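# Place the green block inside the blue tray

## Task

Move the green block so that it ends up resting in the blue tray.

## Robot and tools

Robot: two arms, left_arm (the robot's own left, on the +y side) and right_arm (on the -y side). Both bases sit at x +0.078, z +0.755 m, at y +0.231 and -0.231 respectively. Each arm ends in a parallel gripper whose fingers extend along the gripper's +z axis and separate along its y axis. The reported end_effector_position is the point between the pads, roughly 1 cm short of the fingertips.

Scene frame (used in results): origin at table-top height (z = 0) above the robot's foot; +x points forward over the table, +y to the robot's left, +z up. The table starts near x = +0.15 m and may be turned relative to the robot. Reported hand positions and quaternions (end_effector_quat_wxyz) can be wrong by a few centimetres, more when the arm reaches far.

Motion numbers. Every command row holds 14 numbers in [-1, 1] covering both arms, even when one arm stays still: dx, dy, dz, rx, ry, rz, opening for left_arm, then the same seven for right_arm. The first six per arm are an offset, not a pose: a displacement from that arm's current Hand target, expressed along the Hand target's own axes (the gripper frame, not the scene frame). Scale: 1.0 equals 0.6 m for dx/dy/dz and 180 degrees for rotation; rx, ry, rz form a single rotation vector. Offsets add up across calls, so resending the same offset moves again. Six zeros re-request the current Hand target. The opening is absolute: +1 is fully open (0.094 m), -1 closed. A 0 for opening is a real command (half open), so to keep a gripper as it is, resend its current value (see Tool commands in results).

execute_actions(actions, cameras): actions is a list of actions; each action is up to 15 rows, one per 1/30 s step, and a short action repeats its last row to fill 15 steps. All rows in an action are offsets from the Hand target at that action's start, not from the row before. cameras lists camera names, ["all"] or []; if omitted, images appear only for an empty actions list. An empty actions list is a way to look at the scene and full state.

move(target, speed, blend, opening_speed, grip_force, blocking, cameras): drives each gripper in a straight line toward its target. target is one 14-number row or a list of up to 15 rows; every row is an offset from the same starting Hand targets, not from the previous row. speed is top path speed in m/s, 0.002 to 4.3, default 0.25 (turning up to twice that in rad/s), one value or one per target. blend, in metres, rounds corners between listed targets; 0 stops at each. opening_speed (0.2 or more, per second on the -1..+1 scale) makes finger motion gradual. grip_force sets a per-pad force cap in newtons, 10 to 50, one value or one per arm; it persists, lower values close slowly (about 4 s at 40, 16 s at 10). blocking=false returns after about 0.5 s while the move continues. The whole move is capped at 10 s. Paths ignore obstacles and the other arm; faster moves stray and lag more and hit harder. Avoid paths that pass near an arm's own base (it can flip the shoulder). Opening changes on later targets happen only after arrival and rest.

wait(seconds 0 to 10): lets time pass holding commands; a running move goes on. stop(): brakes a running move. zoom_image(camera, region [x0, y0, x1, y1] pixels, at most 504 by 504) enlarges part of the newest image from cam_head_left, cam_head_right, cam_over, cam_left_wrist or cam_right_wrist (all 896x504). finished_scene(scene 1) ends the attempt irreversibly; the block must stay in the tray on its own.

Reading results: Hand target is the last commanded pose after clipping; the gripper often settles a few centimetres short (friction, weight, load) and that alone is not contact; send the remaining gap as an offset. Orientation commands are clipped to within 40 degrees of the measured orientation per step. The move line reports the ending: done (within 10 mm and 2 degrees), off_target, moving, held, fault; limits=paced means the sent pose was clipped, limits=held means steps were withheld. grip_measured is finger opening on the command scale (a few mm wide when empty; when gripping a hard part it reads slightly under its width, so a grip shows no visible stop). grip_effort_nm is gripper motor effort, negative closing; it keeps a residue at rest. Joint torques are noisy and offset. Joint velocities 'within noise' means still.

Cautions: do not let the block or anything fall off the table or drop from height; do not slam into the table or fixed objects; release only when the part is at rest. Keep the two grippers and wrist cameras apart: a clash or a gripper closing on the other's fingers can end the scene. A blocked arm keeps pushing until commanded back past its gripper. Holding loads, stretching out or pushing unreachable poses heats motors; at 100 °C the arm drops (OVER-TEMPERATURE FAULT), possibly without a MOTOR HOT warning at 85 °C.

Each tool is called after "Call:" in YAML: its name, and indented under it one key for each argument.

## Session

Call:
execute_actions:
  actions: []

Scene clock: 0.00 s.
left_arm: end_effector_position=(+0.4155, +0.5805, +0.2825) grip_measured=+1.000 grip_effort_nm=n/a end_effector_quat_wxyz=(+0.143, -0.678, +0.709, +0.132) | right_arm: end_effector_position=(+0.4169, +0.0800, +0.1010) grip_measured=+1.000 grip_effort_nm=n/a end_effector_quat_wxyz=(+0.200, -0.023, +0.978, -0.056)
Joint positions: left_arm=[-1.369 1.552 0.919 0.453 -0.133 -0.962 0.094] | right_arm=[-0.863 2.72 1.619 1.106 0.611 -0.52 0.094]
Joint velocities: within noise
Joint torques (N m): no reading
Motor temperatures (°C): left_arm=[25 31 27 24 23 25 26] | right_arm=[27 26 26 24 26 23 25]
Heat: left arm: hottest shoulder 31 °C; right arm: hottest waist 27 °C.
Hand target: left_arm +0.4151, +0.5806, +0.2841; -0.144, +0.678, -0.709, -0.133 | right_arm +0.4103, +0.0749, +0.0978; +0.195, -0.024, +0.979, -0.058
Tool commands: left_gripper/opening=+1.0 right_gripper/opening=+1.0

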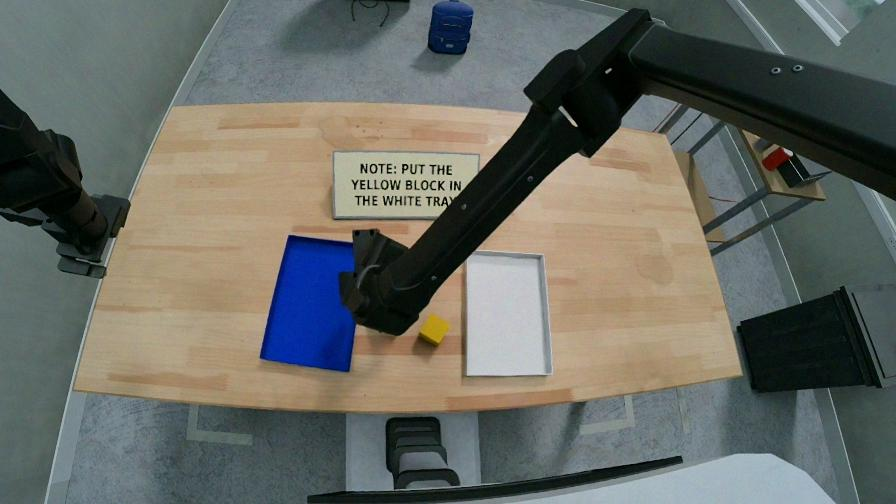

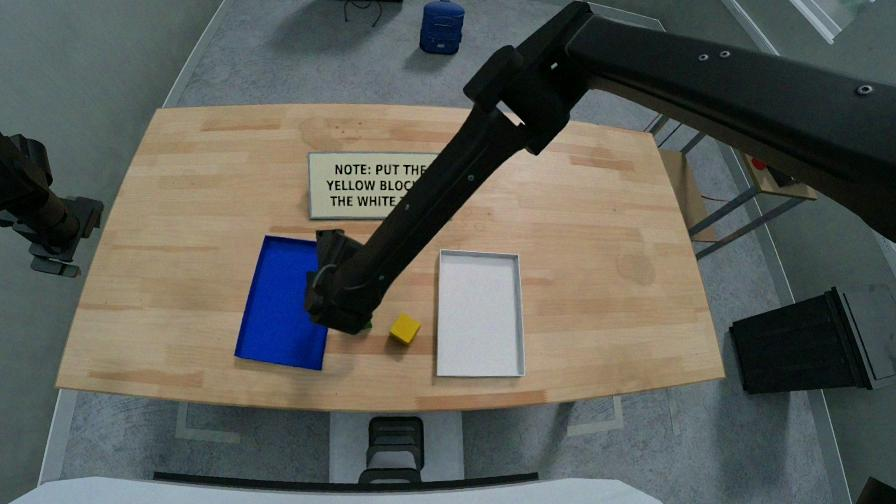

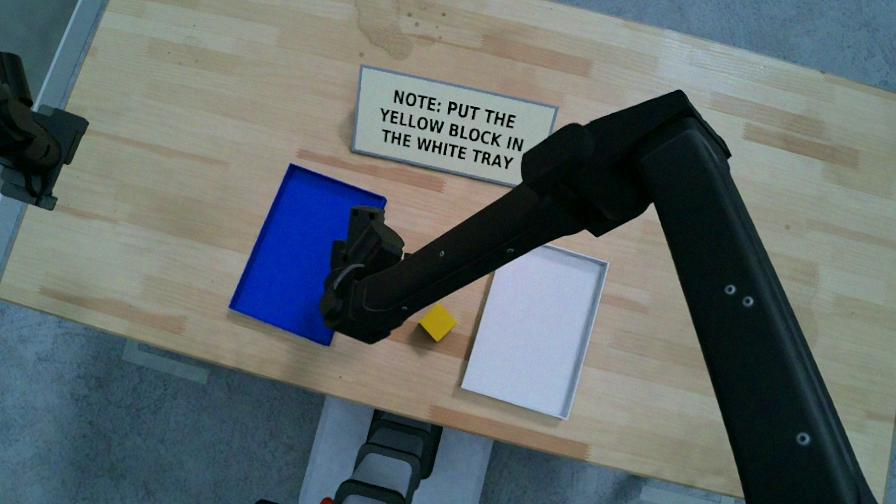

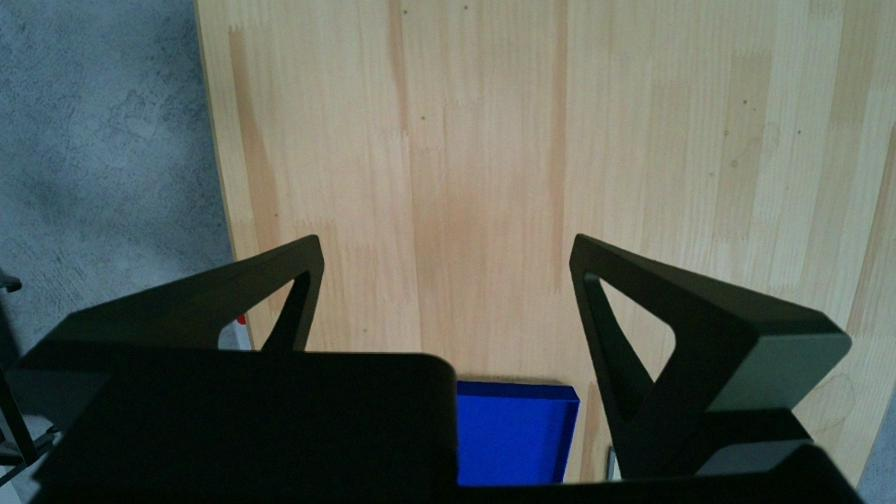

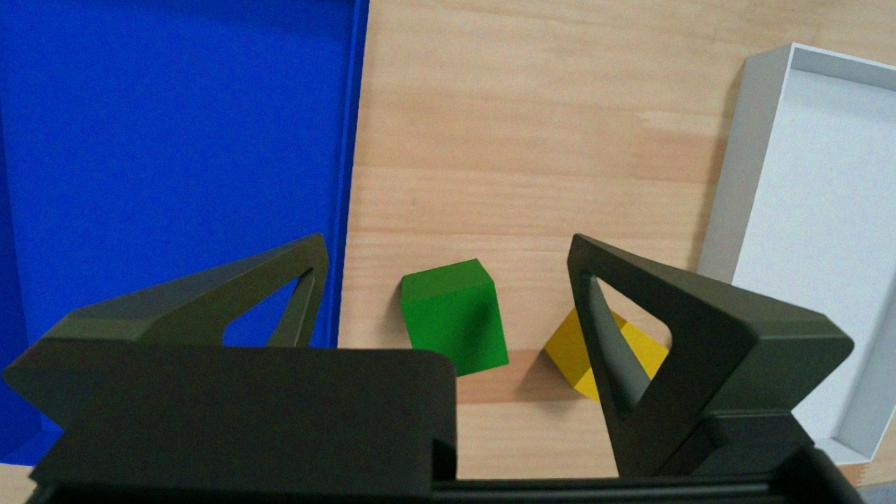

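The note on the table asks for something you didn't (yellow block, white tray). I'm sticking to your goal, the green block in the blue tray, and looking closer before I move.

Call:
zoom_image:
  camera: "cam_right_wrist"
  region: [330, 200, 690, 440]

Call:
zoom_image:
  camera: "cam_head_left"
  region: [240, 210, 580, 420]

Call:
zoom_image:
  camera: "cam_head_right"
  region: [220, 210, 560, 420]

Call:
zoom_image:
  camera: "cam_over"
  region: [220, 150, 620, 430]

Scaled by 1.400 from the camera's 896x504 image, which has a finer 1280x720 frame.

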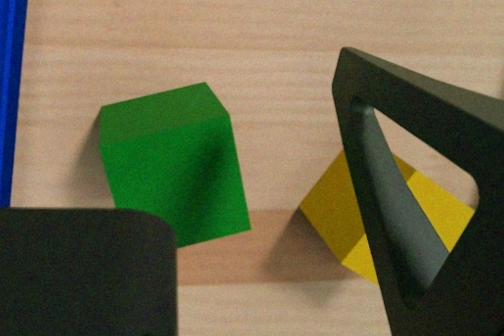

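Scaled by 1.482 from the camera's 896x504 image, which has a finer 1280x720 frame.

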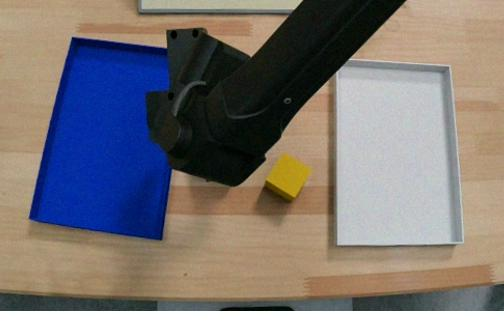

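Scaled by 1.482 from the camera's 896x504 image, which has a finer 1280x720 frame.

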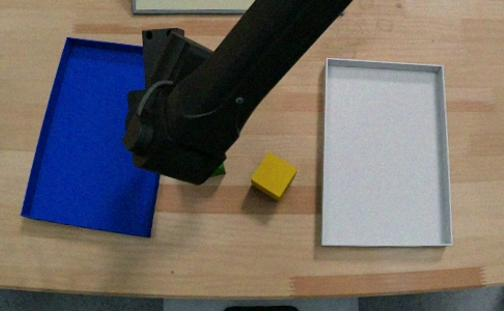

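Scaled by 1.260 from the camera's 896x504 image, which has a finer 1280x720 frame.

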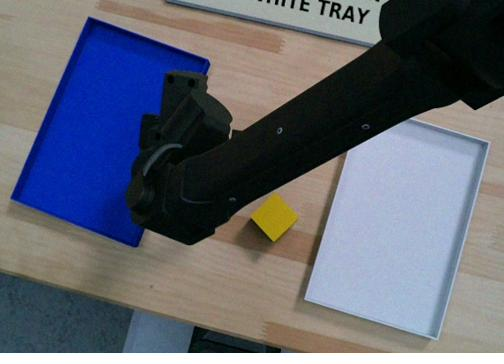

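Call:
move:
  target: [0, 0, 0, 0, 0, 0, 1, 0.0486, -0.0146, -0.0767, -0.0515, 0.1195, -0.0583, 0.4]
  speed: 0.25
  cameras: ["all"]

Scene clock: 119.47 s.
left_arm: end_effector_position=(+0.4155, +0.5805, +0.2825) grip_measured=+1.000 grip_effort_nm=0.01 end_effector_quat_wxyz=(+0.143, -0.678, +0.709, +0.132) | right_arm: end_effector_position=(+0.3717, +0.0647, +0.1221) grip_measured=+0.402 grip_effort_nm=-0.08 end_effector_quat_wxyz=(+0.006, -0.115, +0.993, -0.006)
Joint positions: left_arm=[-1.369 1.552 0.919 0.453 -0.133 -0.962 0.094] | right_arm=[-0.863 2.512 1.44 0.582 0.65 -0.409 0.066]
Joint torques (N m): left_arm=[1.55 -13.92 -2.41 0.47 -0.3 -0.06] | right_arm=[16.26 -5.6 -5.9 0.06 0.02 0.09]
Heat: left arm: hottest shoulder 32 °C; right arm: hottest waist 30 °C.
Hand target: left_arm +0.4151, +0.5806, +0.2841; -0.144, +0.678, -0.709, -0.133 | right_arm +0.3659, +0.0690, +0.1301; +0.001, -0.117, +0.993, -0.001
Off the commanded pose: left_arm 0.002 m, 0 deg | right_arm 0.011 m, 1 deg.
move: off_target (right_arm)

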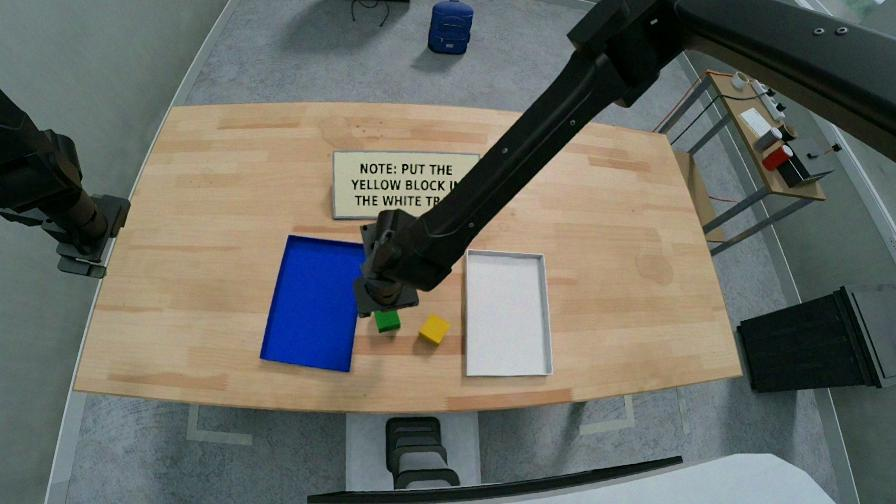

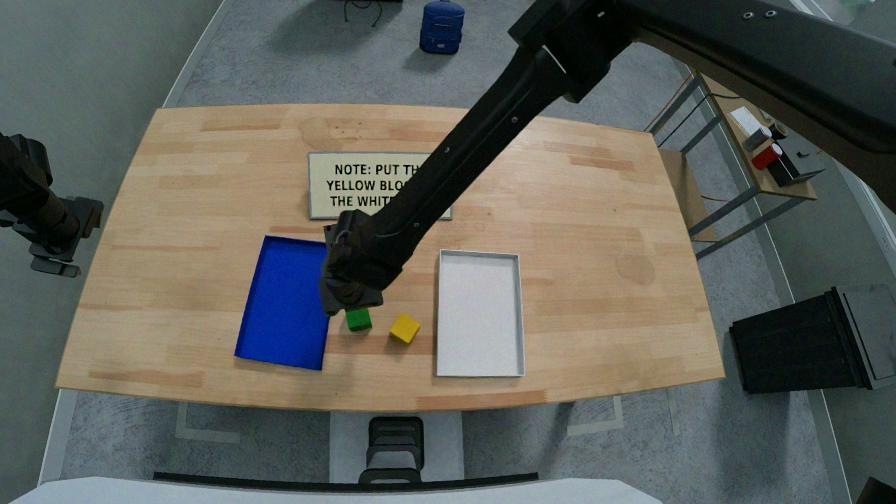

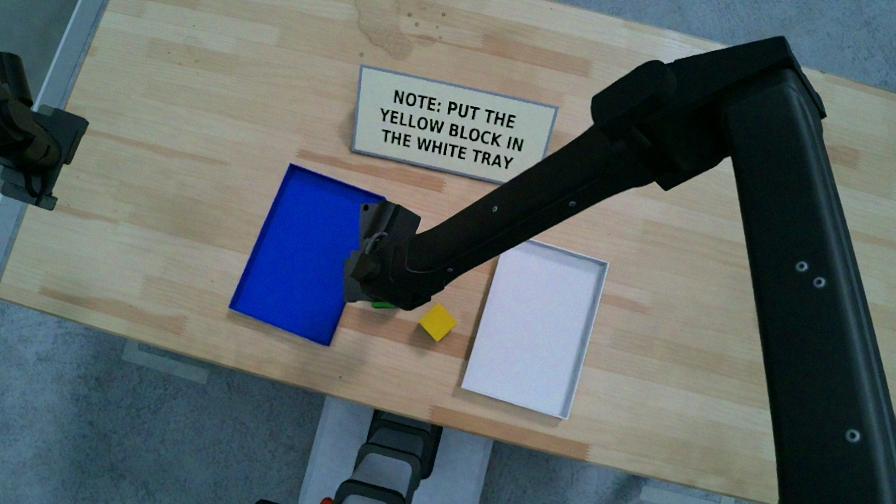

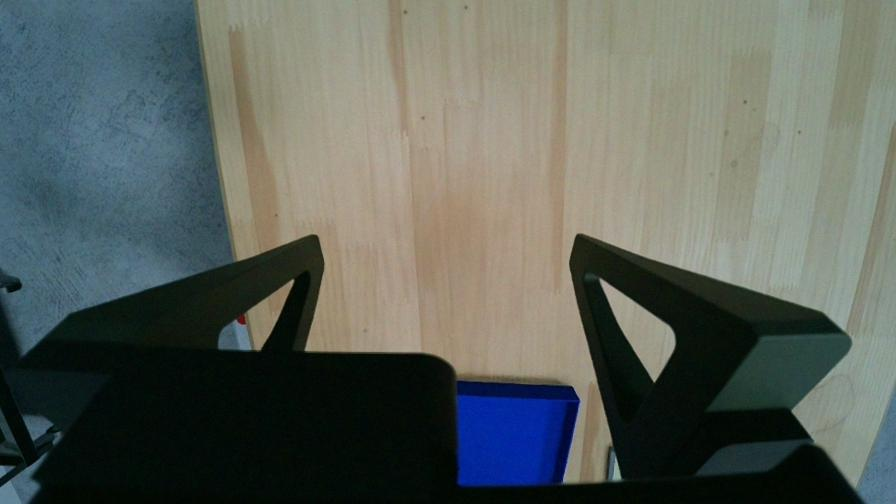

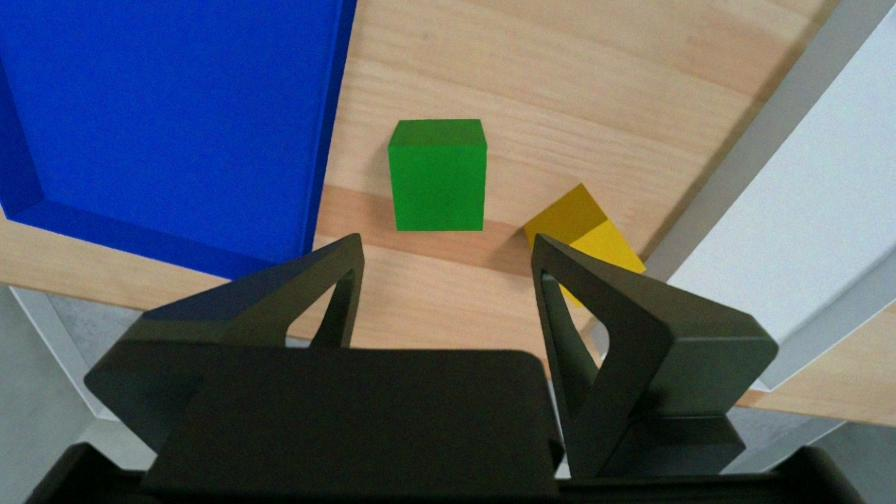

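Call:
move:
  target: [0, 0, 0, 0, 0, 0, 1, 0.0092, 0.0039, 0.0702, 0, 0, 0, 0.6]
  speed: 0.12
  cameras: ["cam_right_wrist", "cam_head_left", "cam_head_right"]

Scene clock: 174.17 s.
left_arm: end_effector_position=(+0.4155, +0.5805, +0.2825) grip_measured=+1.000 grip_effort_nm=0.01 end_effector_quat_wxyz=(+0.143, -0.678, +0.709, +0.132) | right_arm: end_effector_position=(+0.3734, +0.0848, +0.1020) grip_measured=+0.598 grip_effort_nm=0.09 end_effector_quat_wxyz=(+0.014, -0.113, +0.993, +0.007)
Joint positions: left_arm=[-1.369 1.552 0.919 0.453 -0.133 -0.962 0.094] | right_arm=[-0.863 2.573 1.532 0.558 0.62 -0.409 0.075]
Joint torques (N m): left_arm=[1.55 -13.98 -2.41 0.47 -0.3 -0.06] | right_arm=[13.51 -3.66 -3.25 0.02 -0.17 -0.13]
Heat: left arm: hottest shoulder 32 °C; right arm: hottest waist 31 °C.
Hand target: left_arm +0.4151, +0.5806, +0.2841; -0.144, +0.678, -0.709, -0.133 | right_arm +0.3599, +0.0700, +0.0879; +0.001, -0.117, +0.993, -0.001
Off the commanded pose: left_arm 0.002 m, 0 deg | right_arm 0.024 m, 2 deg.
move: off_target (right_arm)
Images, in order (width x height): cam_head_left 896x504, cam_head_right 896x504, cam_right_wrist 896x504.

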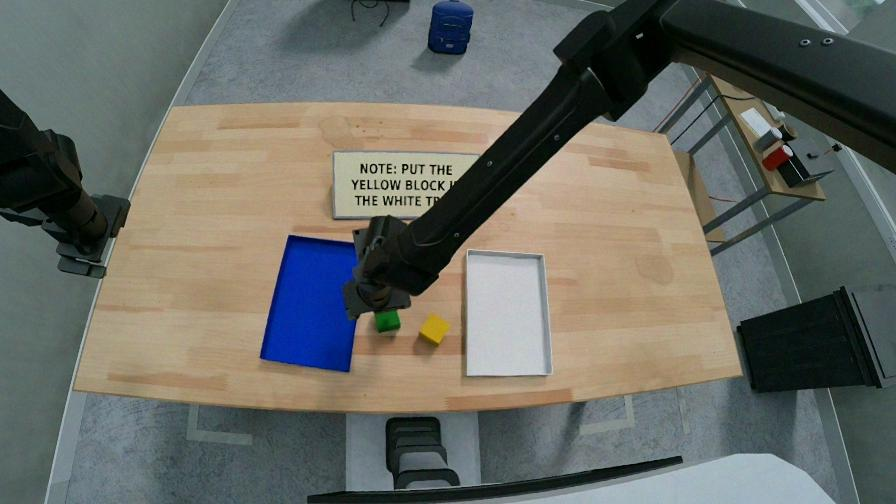

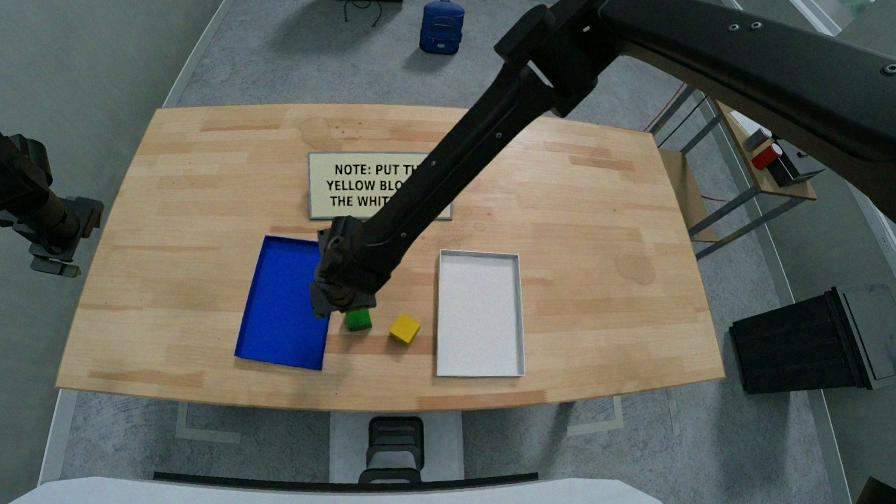

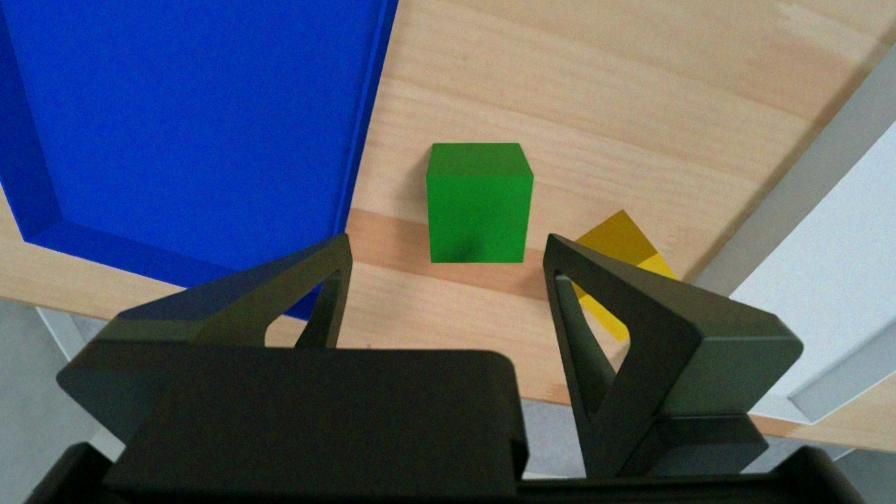

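Call:
move:
  target: [0, 0, 0, 0, 0, 0, 1, 0.0247, -0.0249, 0.02, 0, 0, 0, 0.6]
  speed: 0.12
  cameras: ["cam_right_wrist"]

Scene clock: 196.67 s.
left_arm: end_effector_position=(+0.4155, +0.5805, +0.2825) grip_measured=+1.000 grip_effort_nm=0.01 end_effector_quat_wxyz=(+0.143, -0.678, +0.709, +0.132) | right_arm: end_effector_position=(+0.3667, +0.0687, +0.0887) grip_measured=+0.598 grip_effort_nm=0.09 end_effector_quat_wxyz=(+0.012, -0.114, +0.993, +0.008)
Joint positions: left_arm=[-1.369 1.552 0.919 0.453 -0.133 -0.962 0.094] | right_arm=[-0.897 2.579 1.532 0.57 0.588 -0.429 0.075]
Joint torques (N m): left_arm=[1.61 -13.92 -2.43 0.47 -0.3 -0.06] | right_arm=[12.98 -3.37 -4.3 0.64 -0.17 -0.09]
Heat: left arm: hottest shoulder 32 °C; right arm: hottest waist 30 °C.
Hand target: left_arm +0.4151, +0.5806, +0.2841; -0.144, +0.678, -0.709, -0.133 | right_arm +0.3491, +0.0519, +0.0759; +0.001, -0.117, +0.993, -0.001
Off the commanded pose: left_arm 0.002 m, 0 deg | right_arm 0.028 m, 2 deg.
move: off_target (right_arm)
Images, in order (width x height): cam_right_wrist 896x504.

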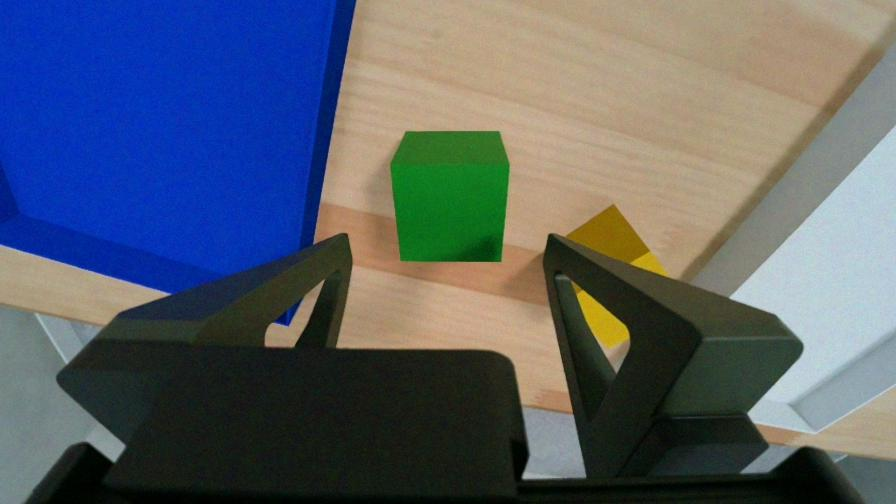

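Call:
move:
  target: [0, 0, 0, 0, 0, 0, 1, 0.008, -0.0013, 0.0478, 0, 0, 0, 0.6]
  speed: 0.12
  cameras: ["cam_right_wrist"]

Scene clock: 217.13 s.
left_arm: end_effector_position=(+0.4155, +0.5805, +0.2825) grip_measured=+1.000 grip_effort_nm=0.01 end_effector_quat_wxyz=(+0.143, -0.678, +0.709, +0.132) | right_arm: end_effector_position=(+0.3606, +0.0669, +0.0618) grip_measured=+0.598 grip_effort_nm=0.09 end_effector_quat_wxyz=(+0.015, -0.113, +0.993, +0.008)
Joint positions: left_arm=[-1.369 1.552 0.919 0.453 -0.133 -0.962 0.094] | right_arm=[-0.925 2.636 1.61 0.565 0.563 -0.445 0.075]
Joint torques (N m): left_arm=[1.55 -13.98 -2.43 0.47 -0.3 -0.05] | right_arm=[12.51 -3.14 -3.4 0.1 -0.17 -0.15]
Heat: left arm: hottest shoulder 32 °C; right arm: hottest waist 30 °C.
Hand target: left_arm +0.4151, +0.5806, +0.2841; -0.144, +0.678, -0.709, -0.133 | right_arm +0.3443, +0.0499, +0.0472; +0.000, -0.117, +0.993, -0.001
Off the commanded pose: left_arm 0.002 m, 0 deg | right_arm 0.027 m, 2 deg.
move: off_target (right_arm)
Images, in order (width x height): cam_right_wrist 896x504.

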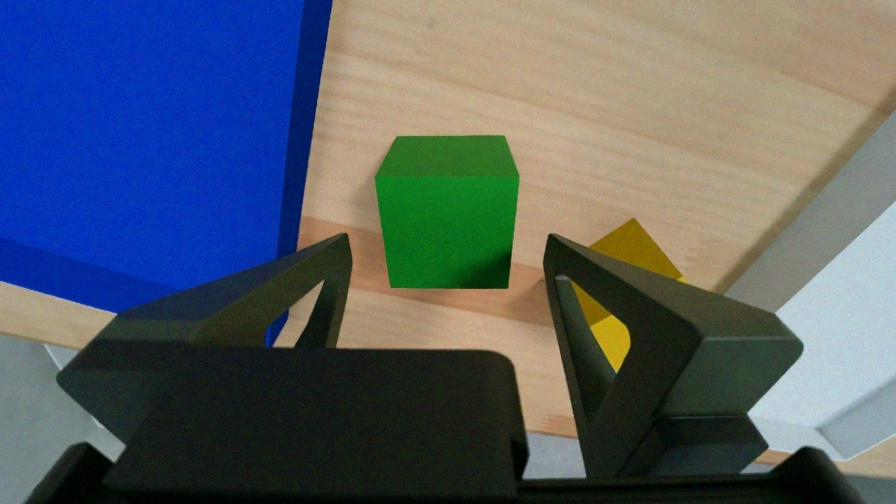

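Call:
move:
  target: [0, 0, 0, 0, 0, 0, 1, 0.0017, 0, 0.06, 0, 0, 0, 0.6]
  speed: 0.1
  cameras: ["cam_right_wrist"]

Scene clock: 229.47 s.
left_arm: end_effector_position=(+0.4155, +0.5805, +0.2825) grip_measured=+1.000 grip_effort_nm=0.01 end_effector_quat_wxyz=(+0.143, -0.678, +0.709, +0.132) | right_arm: end_effector_position=(+0.3601, +0.0675, +0.0256) grip_measured=+0.598 grip_effort_nm=0.09 end_effector_quat_wxyz=(+0.015, -0.113, +0.993, +0.008)
Joint positions: left_arm=[-1.369 1.552 0.919 0.453 -0.133 -0.962 0.094] | right_arm=[-0.954 2.71 1.742 0.515 0.537 -0.461 0.075]
Joint torques (N m): left_arm=[1.55 -13.92 -2.43 0.47 -0.3 -0.06] | right_arm=[12.04 -2.73 -3.15 0.03 -0.17 -0.13]
Heat: left arm: hottest shoulder 32 °C; right arm: hottest waist 30 °C.
Hand target: left_arm +0.4151, +0.5806, +0.2841; -0.144, +0.678, -0.709, -0.133 | right_arm +0.3435, +0.0498, +0.0113; +0.000, -0.117, +0.993, -0.001
Off the commanded pose: left_arm 0.002 m, 0 deg | right_arm 0.028 m, 2 deg.
move: off_target (right_arm)
Images, in order (width x height): cam_right_wrist 896x504.

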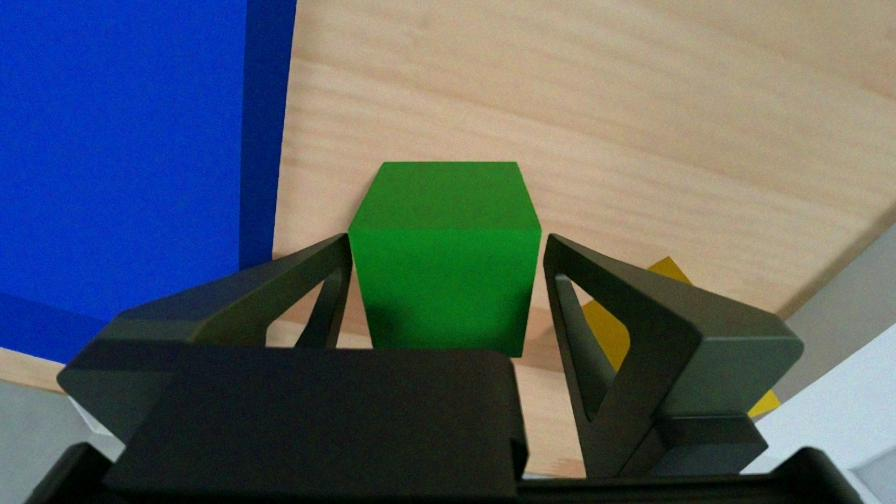

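Call:
move:
  target: [0, 0, 0, 0, 0, 0, 1, 0, 0, 0, 0, 0, 0, -0.1]
  grip_force: [50, 20]
  cameras: ["cam_right_wrist"]

Scene clock: 256.20 s.
left_arm: end_effector_position=(+0.4155, +0.5805, +0.2825) grip_measured=+1.000 grip_effort_nm=0.01 end_effector_quat_wxyz=(+0.143, -0.678, +0.709, +0.132) | right_arm: end_effector_position=(+0.3600, +0.0676, +0.0256) grip_measured=+0.083 grip_effort_nm=-0.46 end_effector_quat_wxyz=(+0.015, -0.114, +0.993, +0.008)
Joint positions: left_arm=[-1.369 1.552 0.919 0.453 -0.133 -0.962 0.094] | right_arm=[-0.954 2.71 1.742 0.514 0.537 -0.461 0.051]
Joint torques (N m): left_arm=[1.55 -13.98 -2.41 0.47 -0.3 -0.06] | right_arm=[12.57 -2.78 -3.12 0.05 -0.16 -0.13]
Heat: left arm: hottest shoulder 32 °C; right arm: hottest waist 30 °C.
Hand target: left_arm +0.4151, +0.5806, +0.2841; -0.144, +0.678, -0.709, -0.133 | right_arm +0.3434, +0.0498, +0.0113; +0.000, -0.117, +0.993, -0.001
Off the commanded pose: left_arm 0.002 m, 0 deg | right_arm 0.028 m, 2 deg.
grip_force (N): 50, 20
move: off_target (right_arm)
Images, in order (width x height): cam_right_wrist 896x504.

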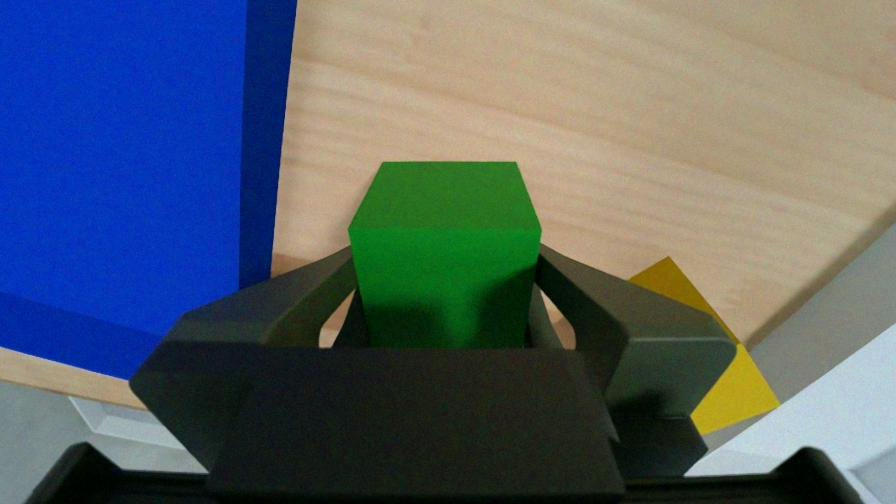

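Call:
move:
  target:
    - [0, 0, 0, 0, 0, 0, 1, -0.0309, 0.0533, -0.0285, -0.011, -0.0097, -0.0062, -0.1]
    - [0, 0, 0, 0, 0, 0, 1, -0.0426, 0.0555, -0.1578, -0.0066, -0.0058, -0.0037, -0.1]
    - [0, 0, 0, 0, 0, 0, 1, -0.145, 0.2836, -0.1578, -0.0066, -0.0058, -0.0037, -0.1]
  speed: [0.1, 0.12, 0.2]
  blend: [0.01, 0.03, 0]
  cameras: ["cam_right_wrist", "cam_head_left", "cam_head_right", "cam_over"]

Scene clock: 296.03 s.
left_arm: end_effector_position=(+0.4155, +0.5805, +0.2825) grip_measured=+1.000 grip_effort_nm=0.01 end_effector_quat_wxyz=(+0.143, -0.678, +0.709, +0.132) | right_arm: end_effector_position=(+0.3973, +0.2255, +0.1017) grip_measured=+0.082 grip_effort_nm=-0.47 end_effector_quat_wxyz=(+0.012, -0.121, +0.993, +0.006)
Joint positions: left_arm=[-1.369 1.552 0.919 0.453 -0.133 -0.962 0.094] | right_arm=[-0.703 2.798 1.963 0.281 0.761 -0.319 0.051]
Joint torques (N m): left_arm=[1.55 -13.92 -2.41 0.47 -0.3 -0.06] | right_arm=[21.54 -3.96 -1.39 -0.01 0.06 0.09]
Heat: left arm: hottest shoulder 32 °C; right arm: hottest waist 30 °C.
Hand target: left_arm +0.4151, +0.5806, +0.2841; -0.144, +0.678, -0.709, -0.133 | right_arm +0.3884, +0.2356, +0.1058; +0.008, -0.123, +0.992, +0.011
Off the commanded pose: left_arm 0.002 m, 0 deg | right_arm 0.014 m, 1 deg.
grip_force (N): 50, 20
move: off_target (right_arm)
Images, in order (width x height): cam_head_left 896x504, cam_head_right 896x504, cam_over 896x504, cam_right_wrist 896x504.

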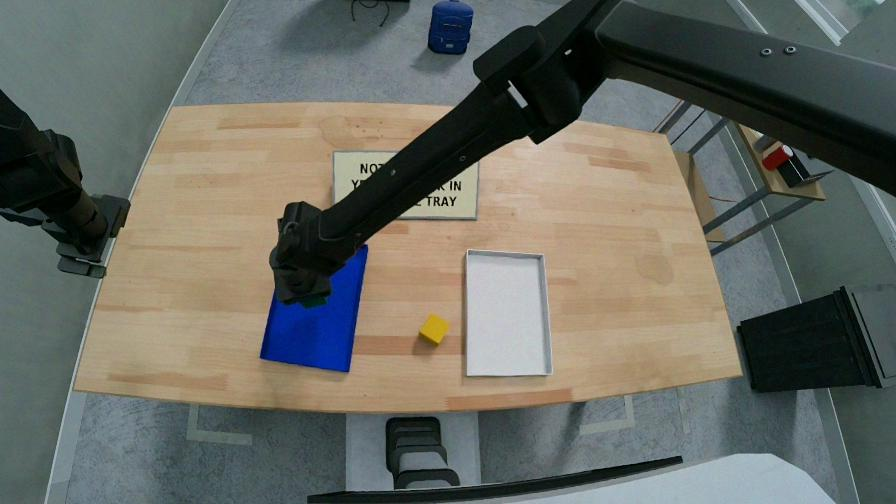

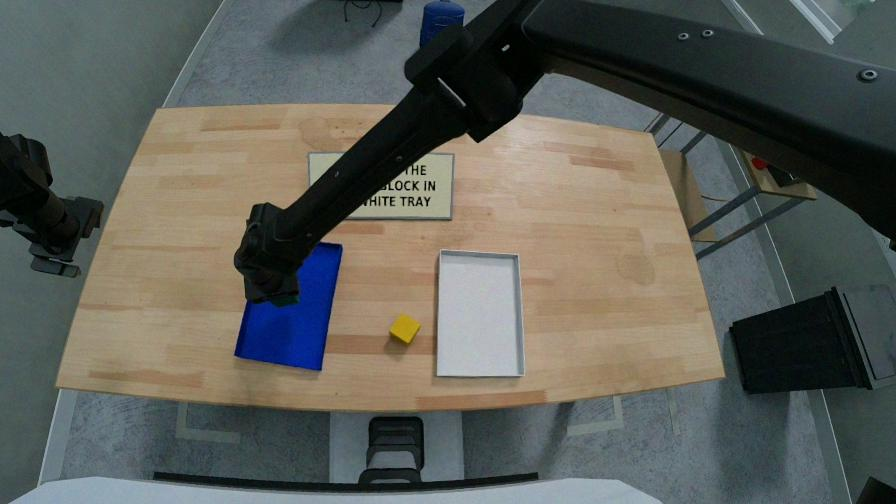

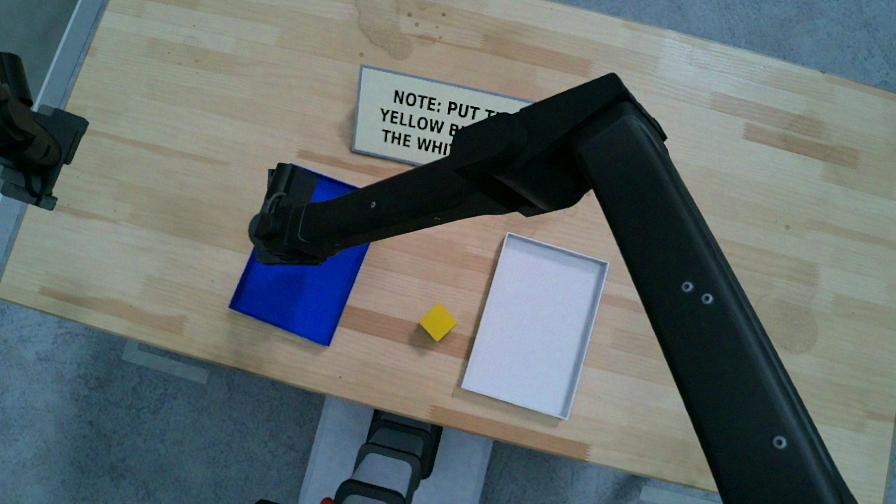

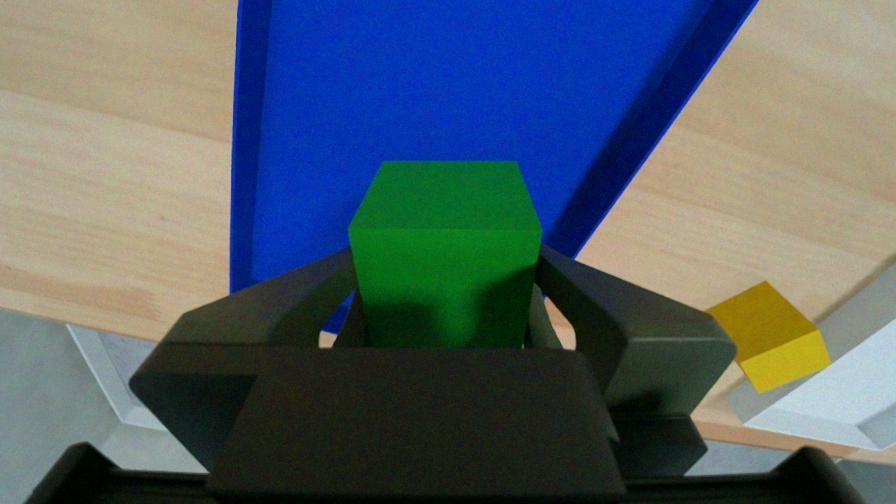

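Call:
move:
  target: [0, 0, 0, 0, 0, 0, 1, 0.0271, -0.0427, 0.128, 0.008, 0.006, 0, -0.1]
  speed: 0.12
  cameras: ["cam_right_wrist", "cam_head_left"]

Scene clock: 325.30 s.
left_arm: end_effector_position=(+0.4155, +0.5805, +0.2825) grip_measured=+1.000 grip_effort_nm=0.01 end_effector_quat_wxyz=(+0.143, -0.678, +0.709, +0.132) | right_arm: end_effector_position=(+0.3967, +0.2237, +0.0449) grip_measured=+0.082 grip_effort_nm=-0.48 end_effector_quat_wxyz=(+0.014, -0.116, +0.993, +0.005)
Joint positions: left_arm=[-1.369 1.552 0.919 0.453 -0.133 -0.962 0.094] | right_arm=[-0.758 2.934 2.199 0.215 0.717 -0.354 0.051]
Joint torques (N m): left_arm=[1.55 -13.92 -2.43 0.49 -0.3 -0.06] | right_arm=[18.32 -2.84 -0.94 0.03 -0.13 -0.14]
Motor temperatures (°C): left_arm=[25 32 27 24 24 25 26] | right_arm=[32 26 26 24 26 23 26]
Heat: left arm: hottest shoulder 32 °C; right arm: hottest waist 32 °C.
Hand target: left_arm +0.4151, +0.5806, +0.2841; -0.144, +0.678, -0.709, -0.133 | right_arm +0.3800, +0.2085, +0.0281; +0.000, -0.123, +0.992, -0.003
Off the commanded pose: left_arm 0.002 m, 0 deg | right_arm 0.028 m, 2 deg.
grip_force (N): 50, 20
move: off_target (right_arm)
Images, in order (width x height): cam_head_left 896x504, cam_right_wrist 896x504.

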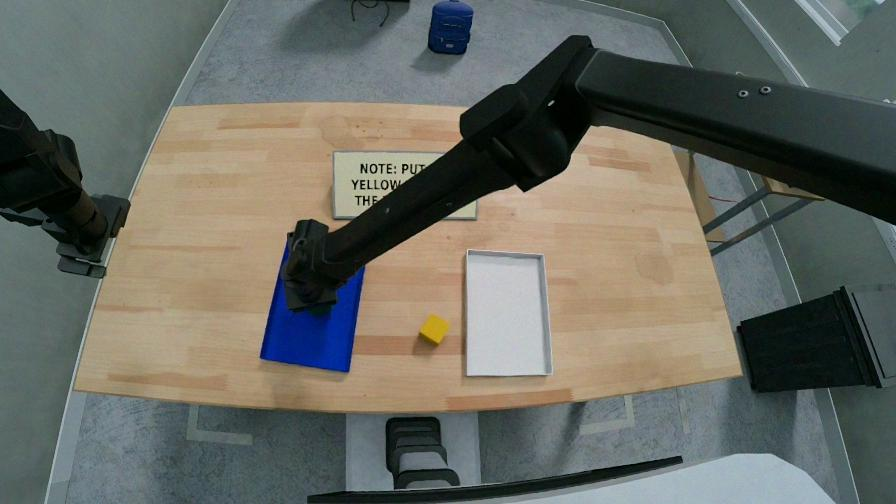

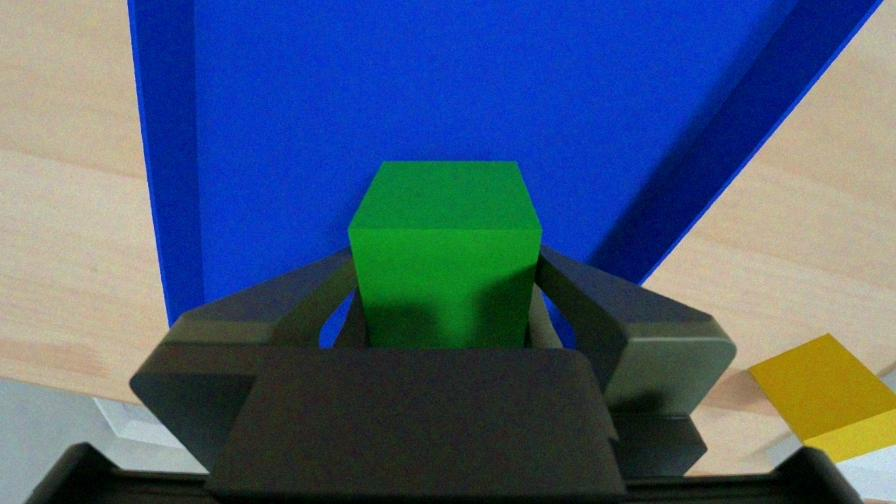

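Call:
move:
  target: [0, 0, 0, 0, 0, 0, 1, 0, 0, 0.0317, 0, 0, 0, -0.1]
  speed: 0.04
  cameras: ["cam_right_wrist"]

Scene clock: 333.33 s.
left_arm: end_effector_position=(+0.4155, +0.5805, +0.2825) grip_measured=+1.000 grip_effort_nm=0.01 end_effector_quat_wxyz=(+0.143, -0.678, +0.709, +0.132) | right_arm: end_effector_position=(+0.3971, +0.2324, +0.0323) grip_measured=+0.082 grip_effort_nm=-0.48 end_effector_quat_wxyz=(+0.017, -0.119, +0.993, +0.009)
Joint positions: left_arm=[-1.369 1.552 0.919 0.453 -0.133 -0.962 0.094] | right_arm=[-0.762 2.99 2.3 0.176 0.704 -0.364 0.051]
Joint torques (N m): left_arm=[1.55 -13.92 -2.41 0.46 -0.29 -0.06] | right_arm=[17.32 -2.84 -0.61 0.02 -0.16 -0.14]
Heat: left arm: hottest shoulder 32 °C; right arm: hottest waist 32 °C.
Hand target: left_arm +0.4151, +0.5806, +0.2841; -0.144, +0.678, -0.709, -0.133 | right_arm +0.3799, +0.2083, +0.0091; +0.000, -0.123, +0.992, -0.003
Off the commanded pose: left_arm 0.002 m, 0 deg | right_arm 0.037 m, 2 deg.
grip_force (N): 50, 20
move: off_target (right_arm)
Images, in order (width x height): cam_right_wrist 896x504.

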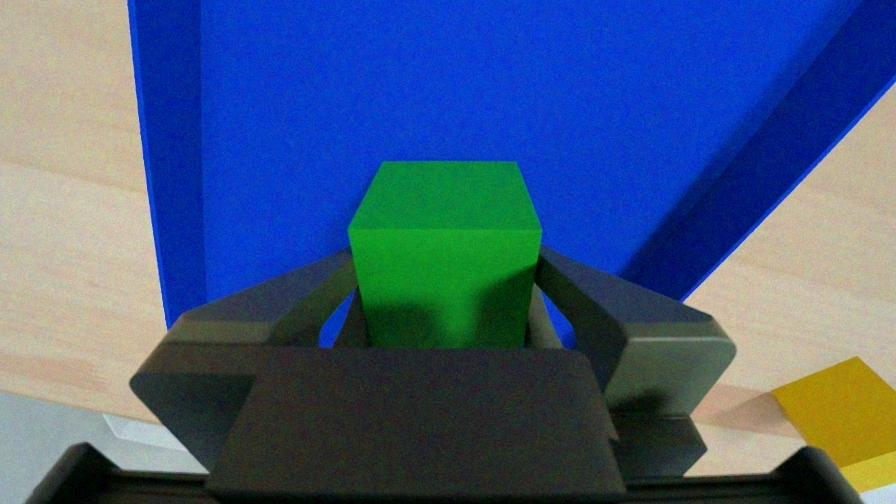

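Call:
move:
  target: [0, 0, 0, 0, 0, 0, 1, 0, 0, 0.0167, 0, 0, 0, -0.1]
  speed: 0.04
  cameras: []

Scene clock: 347.10 s.
left_arm: end_effector_position=(+0.4155, +0.5805, +0.2825) grip_measured=+1.000 grip_effort_nm=0.01 end_effector_quat_wxyz=(+0.143, -0.678, +0.709, +0.132) | right_arm: end_effector_position=(+0.4022, +0.2336, +0.0263) grip_measured=+0.082 grip_effort_nm=-0.48 end_effector_quat_wxyz=(+0.019, -0.119, +0.993, +0.009)
Joint positions: left_arm=[-1.369 1.552 0.919 0.453 -0.133 -0.962 0.094] | right_arm=[-0.766 3.012 2.351 0.153 0.698 -0.369 0.051]
Joint torques (N m): left_arm=[1.61 -13.92 -2.41 0.47 -0.3 -0.06] | right_arm=[17.08 -2.14 -0.06 0.03 -0.22 -0.14]
Heat: left arm: hottest shoulder 32 °C; right arm: hottest waist 32 °C.
Hand target: left_arm +0.4151, +0.5806, +0.2841; -0.144, +0.678, -0.709, -0.133 | right_arm +0.3800, +0.2082, -0.0009; +0.000, -0.123, +0.992, -0.003
Off the commanded pose: left_arm 0.002 m, 0 deg | right_arm 0.043 m, 3 deg.
grip_force (N): 50, 20
move: off_target (right_arm)
No camera images: "cameras" was empty.

Call:
execute_actions:
  actions: []
  cameras: ["cam_right_wrist", "cam_head_left", "cam_head_right"]

Scene clock: 351.10 s.
left_arm: end_effector_position=(+0.4155, +0.5805, +0.2825) grip_measured=+1.000 grip_effort_nm=0.01 end_effector_quat_wxyz=(+0.143, -0.678, +0.709, +0.132) | right_arm: end_effector_position=(+0.4024, +0.2336, +0.0263) grip_measured=+0.082 grip_effort_nm=-0.47 end_effector_quat_wxyz=(+0.019, -0.118, +0.993, +0.009)
Joint positions: left_arm=[-1.369 1.552 0.919 0.453 -0.133 -0.962 0.094] | right_arm=[-0.766 3.012 2.352 0.153 0.698 -0.369 0.051]
Joint velocities: within noise
Joint torques (N m): left_arm=[1.61 -13.92 -2.44 0.47 -0.29 -0.06] | right_arm=[17.03 -2.2 -0.08 0.02 -0.22 -0.15]
Motor temperatures (°C): left_arm=[25 32 27 24 24 25 26] | right_arm=[32 26 26 24 26 23 26]
Heat: left arm: hottest shoulder 32 °C; right arm: hottest waist 32 °C.
Hand target: left_arm +0.4151, +0.5806, +0.2841; -0.144, +0.678, -0.709, -0.133 | right_arm +0.3801, +0.2082, -0.0009; +0.001, -0.123, +0.992, -0.003
Tool commands: left_gripper/opening=+1.0 right_gripper/opening=-0.1
Off the commanded pose: left_arm 0.002 m, 0 deg | right_arm 0.043 m, 3 deg.
grip_force (N): 50, 20
Images, in order (width x height): cam_head_left 896x504, cam_head_right 896x504, cam_right_wrist 896x504.

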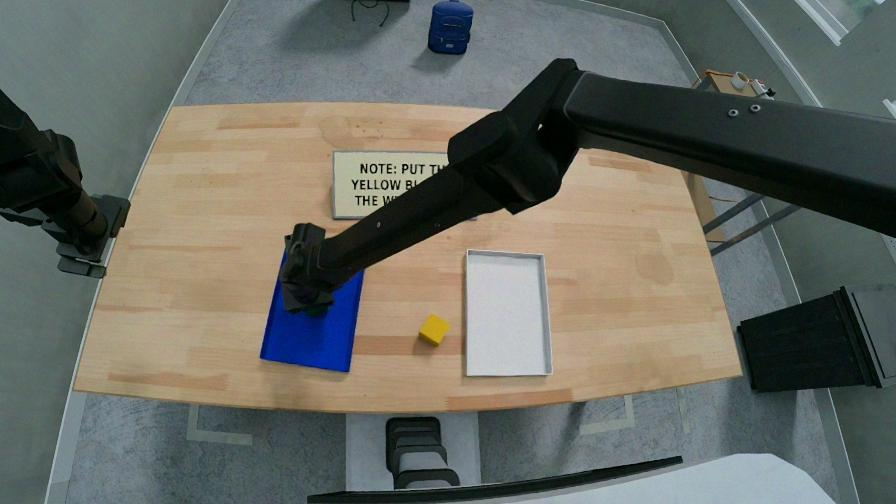

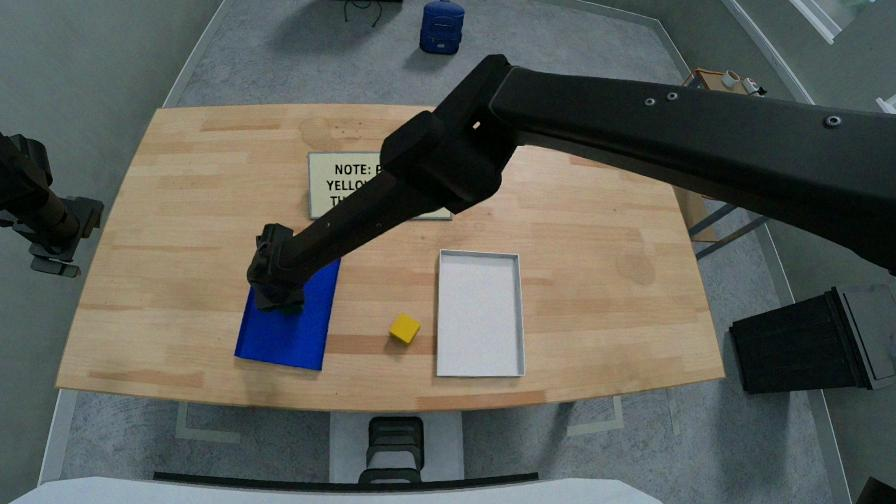

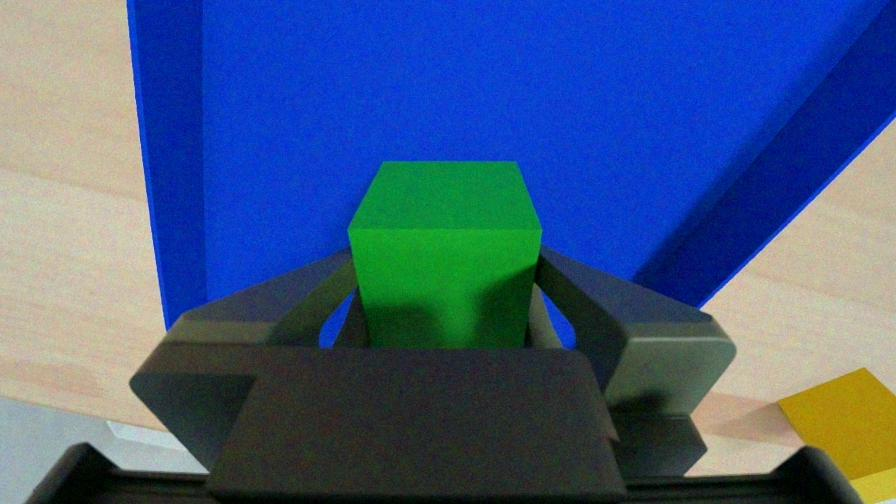

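Call:
move:
  target: [0, 0, 0, 0, 0, 0, 1, 0, 0, 0.01, 0, 0, 0, -0.1]
  speed: 0.04
  cameras: ["cam_right_wrist"]

Scene clock: 363.83 s.
left_arm: end_effector_position=(+0.4155, +0.5805, +0.2825) grip_measured=+1.000 grip_effort_nm=0.01 end_effector_quat_wxyz=(+0.143, -0.678, +0.709, +0.132) | right_arm: end_effector_position=(+0.4043, +0.2356, +0.0255) grip_measured=+0.082 grip_effort_nm=-0.47 end_effector_quat_wxyz=(+0.019, -0.119, +0.993, +0.009)
Joint positions: left_arm=[-1.369 1.552 0.919 0.453 -0.133 -0.962 0.094] | right_arm=[-0.764 3.021 2.373 0.142 0.7 -0.371 0.051]
Joint torques (N m): left_arm=[1.55 -13.98 -2.43 0.46 -0.29 -0.06] | right_arm=[16.62 -1.9 0.47 0.08 -0.44 -0.15]
Heat: left arm: hottest shoulder 32 °C; right arm: hottest waist 32 °C.
Hand target: left_arm +0.4151, +0.5806, +0.2841; -0.144, +0.678, -0.709, -0.133 | right_arm +0.3801, +0.2083, -0.0068; +0.001, -0.123, +0.992, -0.003
Off the commanded pose: left_arm 0.002 m, 0 deg | right_arm 0.049 m, 3 deg.
grip_force (N): 50, 20
move: off_target (right_arm)
Images, in order (width x height): cam_right_wrist 896x504.

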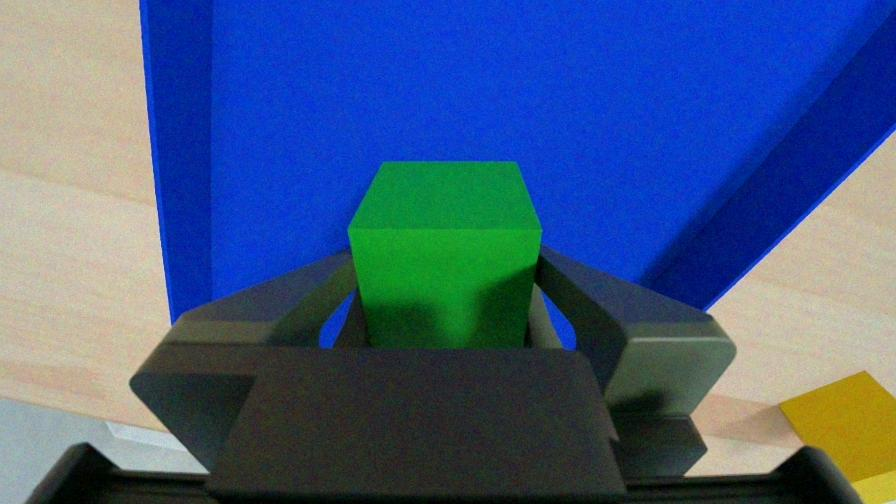

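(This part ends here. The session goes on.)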